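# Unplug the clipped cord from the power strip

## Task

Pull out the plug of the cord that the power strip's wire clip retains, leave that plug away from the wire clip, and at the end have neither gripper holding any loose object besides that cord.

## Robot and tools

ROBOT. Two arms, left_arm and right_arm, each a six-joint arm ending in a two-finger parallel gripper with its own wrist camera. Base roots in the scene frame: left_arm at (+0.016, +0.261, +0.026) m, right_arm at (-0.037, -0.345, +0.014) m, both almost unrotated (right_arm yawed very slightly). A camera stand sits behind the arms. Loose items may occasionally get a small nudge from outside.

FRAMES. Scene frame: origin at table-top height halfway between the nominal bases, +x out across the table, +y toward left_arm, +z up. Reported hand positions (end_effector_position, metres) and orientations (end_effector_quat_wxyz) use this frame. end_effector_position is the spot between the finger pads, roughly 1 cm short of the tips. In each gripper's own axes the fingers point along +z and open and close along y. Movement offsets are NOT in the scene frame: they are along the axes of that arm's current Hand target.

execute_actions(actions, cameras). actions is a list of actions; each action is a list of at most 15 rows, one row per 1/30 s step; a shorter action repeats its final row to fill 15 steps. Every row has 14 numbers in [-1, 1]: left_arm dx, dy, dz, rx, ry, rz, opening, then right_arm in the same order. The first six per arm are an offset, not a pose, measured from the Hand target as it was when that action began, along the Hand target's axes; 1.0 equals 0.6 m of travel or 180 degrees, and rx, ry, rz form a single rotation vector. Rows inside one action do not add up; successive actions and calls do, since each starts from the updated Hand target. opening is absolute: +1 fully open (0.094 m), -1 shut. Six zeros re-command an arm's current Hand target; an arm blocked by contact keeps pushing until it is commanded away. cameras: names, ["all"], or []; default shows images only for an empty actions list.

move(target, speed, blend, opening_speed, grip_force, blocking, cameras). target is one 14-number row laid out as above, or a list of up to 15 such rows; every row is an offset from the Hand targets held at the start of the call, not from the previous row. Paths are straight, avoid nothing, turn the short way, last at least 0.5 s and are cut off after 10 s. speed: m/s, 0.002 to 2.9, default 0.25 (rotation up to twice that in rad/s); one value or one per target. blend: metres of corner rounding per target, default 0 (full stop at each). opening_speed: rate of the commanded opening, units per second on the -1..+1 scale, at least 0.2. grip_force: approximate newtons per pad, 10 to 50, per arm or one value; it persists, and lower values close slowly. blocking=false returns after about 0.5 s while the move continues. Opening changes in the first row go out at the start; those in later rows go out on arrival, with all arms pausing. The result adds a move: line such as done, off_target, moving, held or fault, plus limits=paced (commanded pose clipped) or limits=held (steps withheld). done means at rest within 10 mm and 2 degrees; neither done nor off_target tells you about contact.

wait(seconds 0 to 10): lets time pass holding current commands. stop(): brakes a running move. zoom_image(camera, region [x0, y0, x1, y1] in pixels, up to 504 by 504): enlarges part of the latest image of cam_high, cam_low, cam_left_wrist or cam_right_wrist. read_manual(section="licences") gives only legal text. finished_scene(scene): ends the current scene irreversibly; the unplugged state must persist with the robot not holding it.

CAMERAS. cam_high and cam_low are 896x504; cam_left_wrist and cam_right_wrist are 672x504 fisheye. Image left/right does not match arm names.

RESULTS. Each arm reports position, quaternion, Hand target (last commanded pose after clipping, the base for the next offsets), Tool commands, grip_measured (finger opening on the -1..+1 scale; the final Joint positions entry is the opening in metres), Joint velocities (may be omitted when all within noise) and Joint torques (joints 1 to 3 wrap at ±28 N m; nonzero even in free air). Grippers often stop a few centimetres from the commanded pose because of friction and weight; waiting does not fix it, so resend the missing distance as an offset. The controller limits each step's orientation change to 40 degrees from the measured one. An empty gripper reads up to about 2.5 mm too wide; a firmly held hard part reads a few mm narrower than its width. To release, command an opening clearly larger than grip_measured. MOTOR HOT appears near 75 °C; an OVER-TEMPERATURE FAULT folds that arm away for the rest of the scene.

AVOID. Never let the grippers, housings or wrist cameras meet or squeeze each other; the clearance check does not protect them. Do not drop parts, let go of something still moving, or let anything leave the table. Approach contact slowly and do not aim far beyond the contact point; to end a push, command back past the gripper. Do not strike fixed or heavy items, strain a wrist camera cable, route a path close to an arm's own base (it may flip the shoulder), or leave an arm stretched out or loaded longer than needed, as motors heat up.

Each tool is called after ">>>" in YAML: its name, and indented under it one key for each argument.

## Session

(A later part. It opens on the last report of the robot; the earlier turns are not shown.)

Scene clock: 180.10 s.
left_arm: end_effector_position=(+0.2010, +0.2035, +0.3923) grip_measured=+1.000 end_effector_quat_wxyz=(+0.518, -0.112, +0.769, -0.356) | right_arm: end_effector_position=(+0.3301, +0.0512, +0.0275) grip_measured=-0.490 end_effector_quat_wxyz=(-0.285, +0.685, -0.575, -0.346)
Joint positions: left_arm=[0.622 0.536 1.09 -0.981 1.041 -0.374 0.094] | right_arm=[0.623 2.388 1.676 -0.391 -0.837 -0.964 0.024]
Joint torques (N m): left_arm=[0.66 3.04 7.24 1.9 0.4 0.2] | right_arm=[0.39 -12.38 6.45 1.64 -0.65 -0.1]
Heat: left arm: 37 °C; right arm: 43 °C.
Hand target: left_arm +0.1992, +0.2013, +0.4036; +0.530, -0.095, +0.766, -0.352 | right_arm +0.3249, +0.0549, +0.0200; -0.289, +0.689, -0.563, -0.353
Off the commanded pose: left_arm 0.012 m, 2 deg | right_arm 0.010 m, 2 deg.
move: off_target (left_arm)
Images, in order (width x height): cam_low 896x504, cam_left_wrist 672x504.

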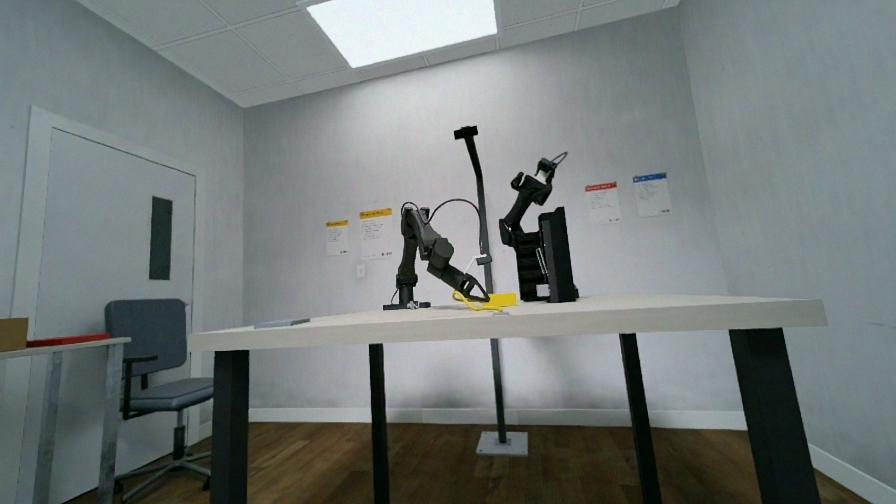

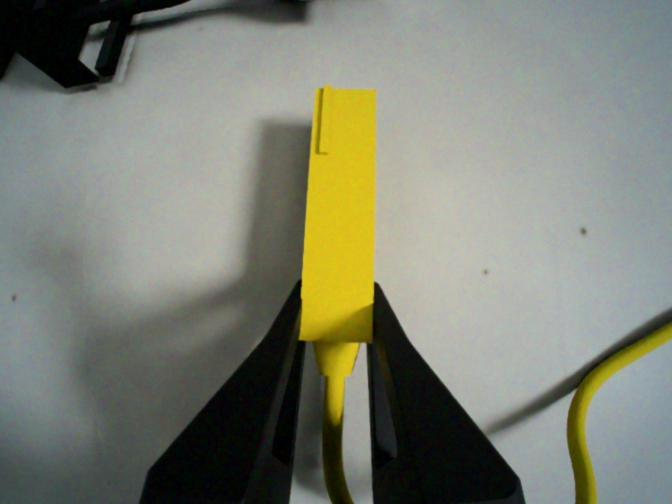

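>>> move:
  target: [0,0,0,0,0,0,1,0.0084,0,0.0054,0,0,0,-0.7]
  speed: 0.04

>>> move:
  target: [0,0,0,0,0,0,1,0.0056,0,0.0036,0,0,0,-0.7]
  speed: 0.04
  cameras: ["cam_left_wrist","cam_low"]

>>> zoom_image:
  camera: "cam_low"
  region: [440, 250, 560, 330]

Scene clock: 186.00 s.
left_arm: end_effector_position=(+0.2010, +0.2035, +0.3923) grip_measured=+1.000 end_effector_quat_wxyz=(+0.518, -0.112, +0.769, -0.356) | right_arm: end_effector_position=(+0.3306, +0.0519, +0.0247) grip_measured=-0.490 end_effector_quat_wxyz=(-0.288, +0.685, -0.572, -0.346)
Joint positions: left_arm=[0.622 0.536 1.09 -0.981 1.041 -0.374 0.094] | right_arm=[0.623 2.394 1.67 -0.372 -0.84 -0.965 0.024]
Joint torques (N m): left_arm=[0.64 3 7.23 1.9 0.4 0.19] | right_arm=[0.12 -12.12 6.38 1.61 -0.66 -0.07]
Heat: left arm: 37 °C; right arm: 43 °C.
Hand target: left_arm +0.1992, +0.2013, +0.4036; +0.530, -0.095, +0.766, -0.352 | right_arm +0.3250, +0.0547, +0.0140; -0.289, +0.689, -0.563, -0.353
Off the commanded pose: left_arm 0.012 m, 2 deg | right_arm 0.012 m, 1 deg.
move: off_target (left_arm, right_arm)

Scene clock: 186.73 s.
left_arm: end_effector_position=(+0.2010, +0.2035, +0.3923) grip_measured=+1.000 end_effector_quat_wxyz=(+0.518, -0.112, +0.769, -0.356) | right_arm: end_effector_position=(+0.3310, +0.0532, +0.0237) grip_measured=-0.490 end_effector_quat_wxyz=(-0.292, +0.686, -0.569, -0.349)
Joint positions: left_arm=[0.622 0.536 1.09 -0.981 1.041 -0.374 0.094] | right_arm=[0.623 2.4 1.67 -0.359 -0.847 -0.965 0.024]
Joint torques (N m): left_arm=[0.65 3.03 7.24 1.91 0.4 0.21] | right_arm=[0.2 -12 6.06 1.57 -0.57 -0.09]
Heat: left arm: 37 °C; right arm: 43 °C.
Hand target: left_arm +0.1992, +0.2013, +0.4036; +0.530, -0.095, +0.766, -0.352 | right_arm +0.3250, +0.0544, +0.0099; -0.288, +0.689, -0.563, -0.353
Off the commanded pose: left_arm 0.012 m, 2 deg | right_arm 0.015 m, 1 deg.
move: off_target (left_arm, right_arm)
Images, in order (width x height): cam_low 896x504, cam_left_wrist 672x504.

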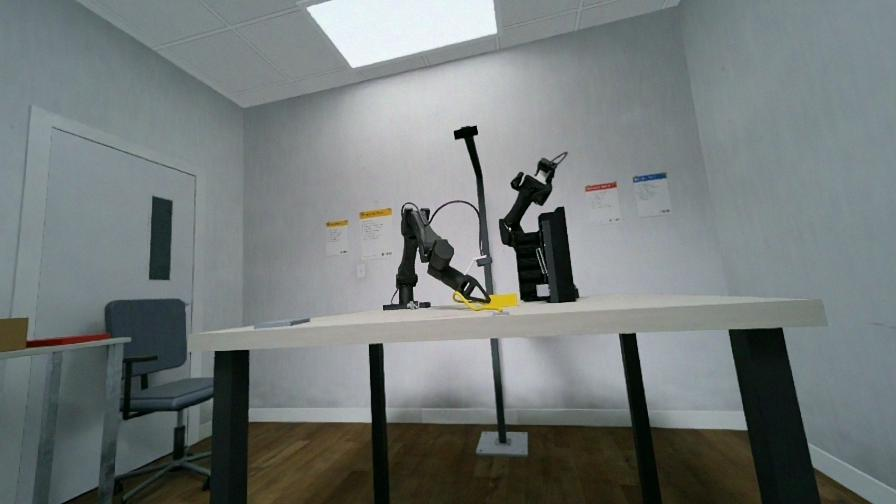

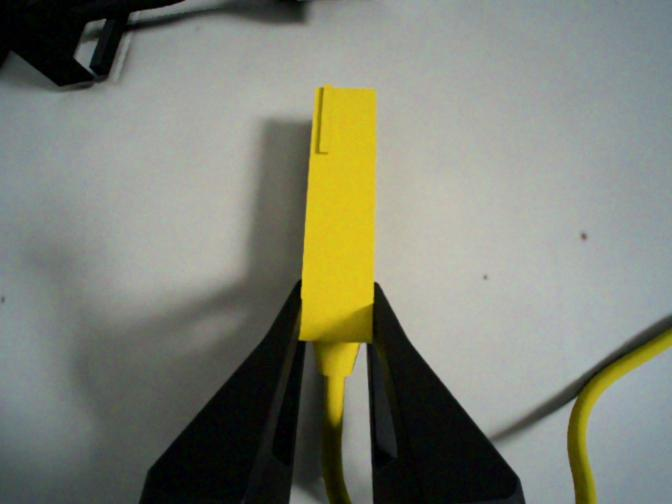

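Scaled by 4.200 from the camera's 896x504 image, which has a finer 1280x720 frame.

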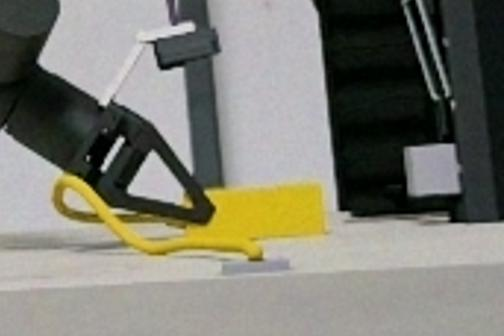

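>>> move:
  target: [0,0,0,0,0,0,1,-0.0112,0,-0.0073,0,0,0,-0.7]
  speed: 0.05

>>> move:
  target: [0,0,0,0,0,0,1,0,0,0,0,0,0,0.4]
  opening_speed: 0.5
  cameras: ["cam_left_wrist","cam_low"]

>>> zoom_image:
  camera: "cam_low"
  region: [440, 250, 560, 330]

Scene clock: 195.27 s.
left_arm: end_effector_position=(+0.2010, +0.2035, +0.3923) grip_measured=+1.000 end_effector_quat_wxyz=(+0.518, -0.112, +0.769, -0.356) | right_arm: end_effector_position=(+0.3310, +0.0533, +0.0237) grip_measured=-0.490 end_effector_quat_wxyz=(-0.292, +0.686, -0.569, -0.349)
Joint positions: left_arm=[0.622 0.536 1.09 -0.981 1.041 -0.374 0.094] | right_arm=[0.623 2.4 1.67 -0.358 -0.847 -0.965 0.024]
Joint torques (N m): left_arm=[0.7 3.03 7.24 1.9 0.4 0.2] | right_arm=[0.24 -13.34 6.76 1.43 -0.53 -0.07]
Heat: left arm: 37 °C; right arm: 43 °C.
Hand target: left_arm +0.1992, +0.2013, +0.4036; +0.530, -0.095, +0.766, -0.352 | right_arm +0.3249, +0.0548, +0.0179; -0.289, +0.689, -0.563, -0.353
Off the commanded pose: left_arm 0.012 m, 2 deg | right_arm 0.009 m, 1 deg.
move: off_target (left_arm)

Scene clock: 197.67 s.
left_arm: end_effector_position=(+0.2010, +0.2035, +0.3923) grip_measured=+1.000 end_effector_quat_wxyz=(+0.518, -0.112, +0.769, -0.356) | right_arm: end_effector_position=(+0.3304, +0.0540, +0.0232) grip_measured=+0.398 end_effector_quat_wxyz=(-0.291, +0.687, -0.568, -0.347)
Joint positions: left_arm=[0.622 0.536 1.09 -0.981 1.041 -0.374 0.094] | right_arm=[0.626 2.4 1.67 -0.358 -0.843 -0.965 0.066]
Joint torques (N m): left_arm=[0.66 3.03 7.24 1.89 0.39 0.2] | right_arm=[-0.01 -13.26 6.79 1.39 -0.57 -0.08]
Heat: left arm: 37 °C; right arm: 43 °C.
Hand target: left_arm +0.1992, +0.2013, +0.4036; +0.530, -0.095, +0.766, -0.352 | right_arm +0.3250, +0.0548, +0.0179; -0.289, +0.689, -0.563, -0.353
Off the commanded pose: left_arm 0.012 m, 2 deg | right_arm 0.008 m, 1 deg.
move: off_target (left_arm)
Images, in order (width x height): cam_low 896x504, cam_left_wrist 672x504.

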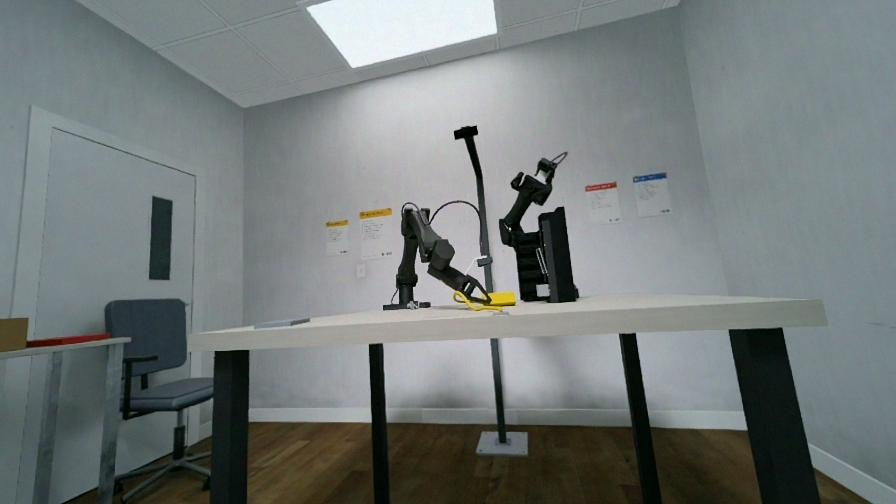

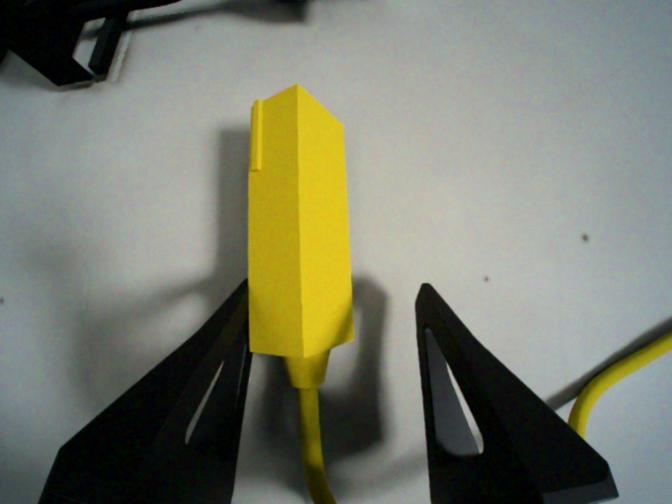

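Scaled by 4.200 from the camera's 896x504 image, which has a finer 1280x720 frame.

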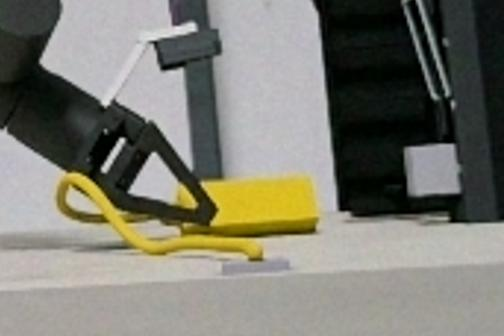

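>>> move:
  target:
    - [0,0,0,0,0,0,1,0,0,0,0,0,0,0.8]
    - [0,0,0,0,0,0,1,0,-0.02,-0.15,0,0,0,0.8]
  opening_speed: 0.4
  speed: 0.08
  cameras: ["cam_left_wrist","cam_low","cam_high"]

>>> zoom_image:
  camera: "cam_low"
  region: [440, 250, 560, 330]

Scene clock: 205.83 s.
left_arm: end_effector_position=(+0.2010, +0.2035, +0.3923) grip_measured=+1.000 end_effector_quat_wxyz=(+0.518, -0.112, +0.769, -0.356) | right_arm: end_effector_position=(+0.3437, -0.0181, +0.0427) grip_measured=+0.798 end_effector_quat_wxyz=(-0.262, +0.685, -0.581, -0.352)
Joint positions: left_arm=[0.622 0.536 1.09 -0.981 1.041 -0.374 0.094] | right_arm=[0.478 2.347 1.704 -0.681 -0.885 -1.193 0.084]
Joint torques (N m): left_arm=[0.68 3.03 7.28 1.89 0.4 0.2] | right_arm=[-0.75 -16.12 11.15 0.72 -0.87 -0.11]
Heat: left arm: 37 °C; right arm: 44 °C.
Hand target: left_arm +0.1992, +0.2013, +0.4036; +0.530, -0.095, +0.766, -0.352 | right_arm +0.3513, -0.0145, +0.0705; -0.289, +0.689, -0.563, -0.353
Off the commanded pose: left_arm 0.012 m, 2 deg | right_arm 0.029 m, 4 deg.
move: off_target (left_arm, right_arm)
Images, in order (width x height): cam_high 896x504, cam_low 896x504, cam_left_wrist 672x504.

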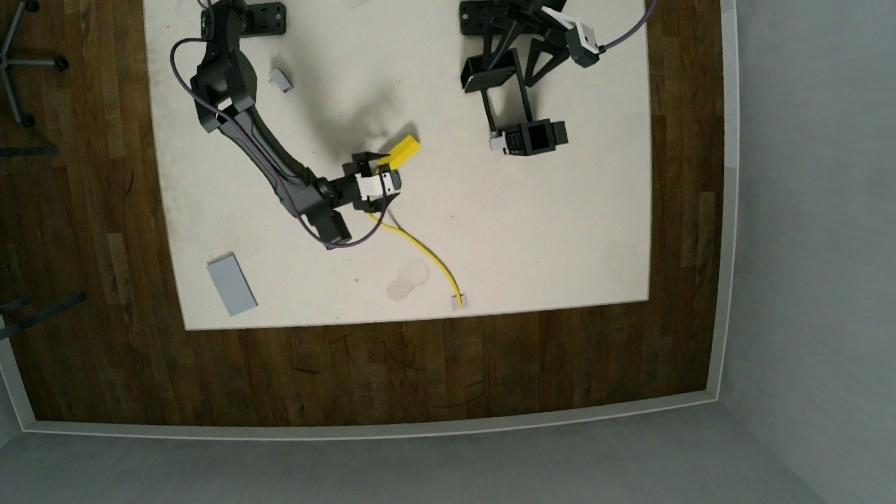

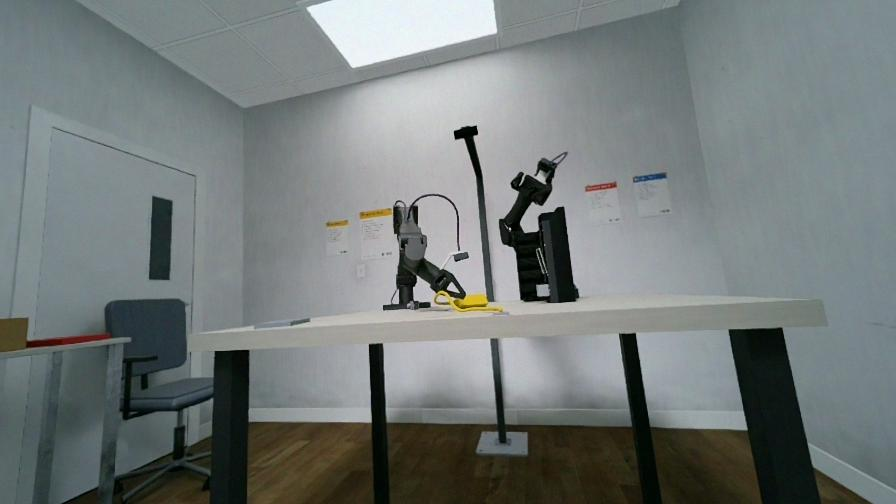

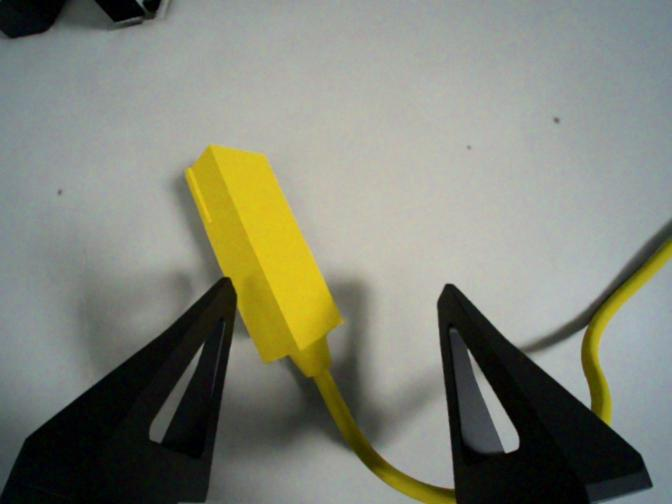

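Scaled by 4.200 from the camera's 896x504 image, which has a finer 1280x720 frame.

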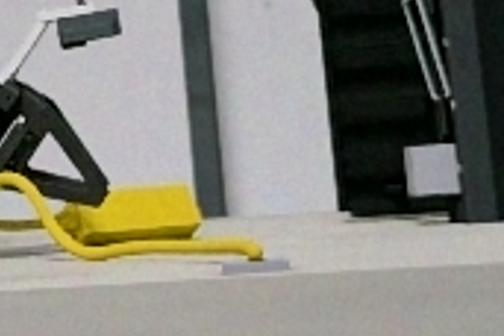

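>>> move:
  target: [0,0,0,0,0,0,1,-0.03,0,-0.08,0,0,0,0.8]
  speed: 0.1
  cameras: ["cam_left_wrist","cam_low"]

>>> zoom_image:
  camera: "cam_low"
  region: [420, 230, 570, 330]

Scene clock: 213.40 s.
left_arm: end_effector_position=(+0.2010, +0.2035, +0.3923) grip_measured=+1.000 end_effector_quat_wxyz=(+0.518, -0.112, +0.769, -0.356) | right_arm: end_effector_position=(+0.3518, -0.0449, +0.0883) grip_measured=+0.798 end_effector_quat_wxyz=(-0.264, +0.686, -0.579, -0.352)
Joint positions: left_arm=[0.622 0.536 1.09 -0.981 1.041 -0.374 0.094] | right_arm=[0.416 2.292 1.801 -0.905 -0.9 -1.291 0.084]
Joint torques (N m): left_arm=[0.66 3.03 7.25 1.9 0.39 0.19] | right_arm=[-0.73 -15.45 11.25 0.6 -0.83 -0.16]
Heat: left arm: 37 °C; right arm: 45 °C.
Hand target: left_arm +0.1992, +0.2013, +0.4036; +0.530, -0.095, +0.766, -0.352 | right_arm +0.3568, -0.0422, +0.1131; -0.288, +0.689, -0.563, -0.353
Off the commanded pose: left_arm 0.012 m, 2 deg | right_arm 0.025 m, 3 deg.
move: off_target (left_arm, right_arm)
Images, in order (width x height): cam_low 896x504, cam_left_wrist 672x504.

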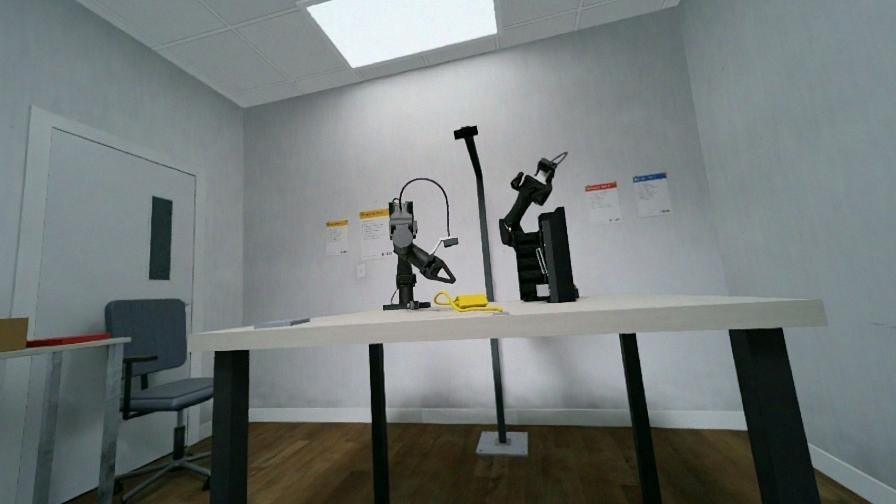

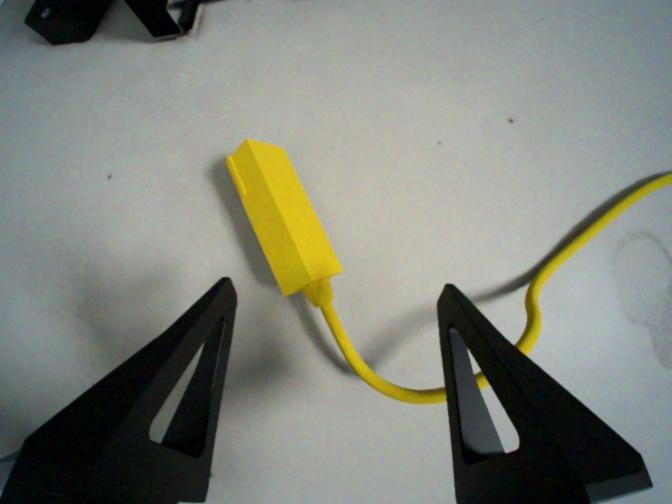

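Scaled by 3.360 from the camera's 896x504 image, which has a finer 1280x720 frame.

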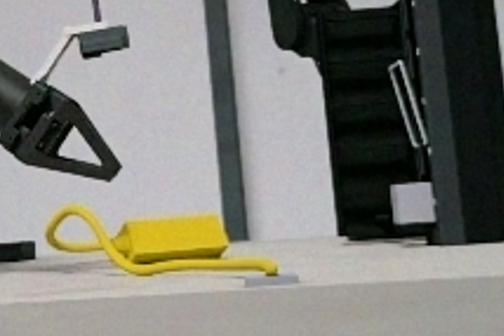

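Clear of everything and at rest.

>>> finished_scene:
  scene: 2

The scene is finished: the task was done.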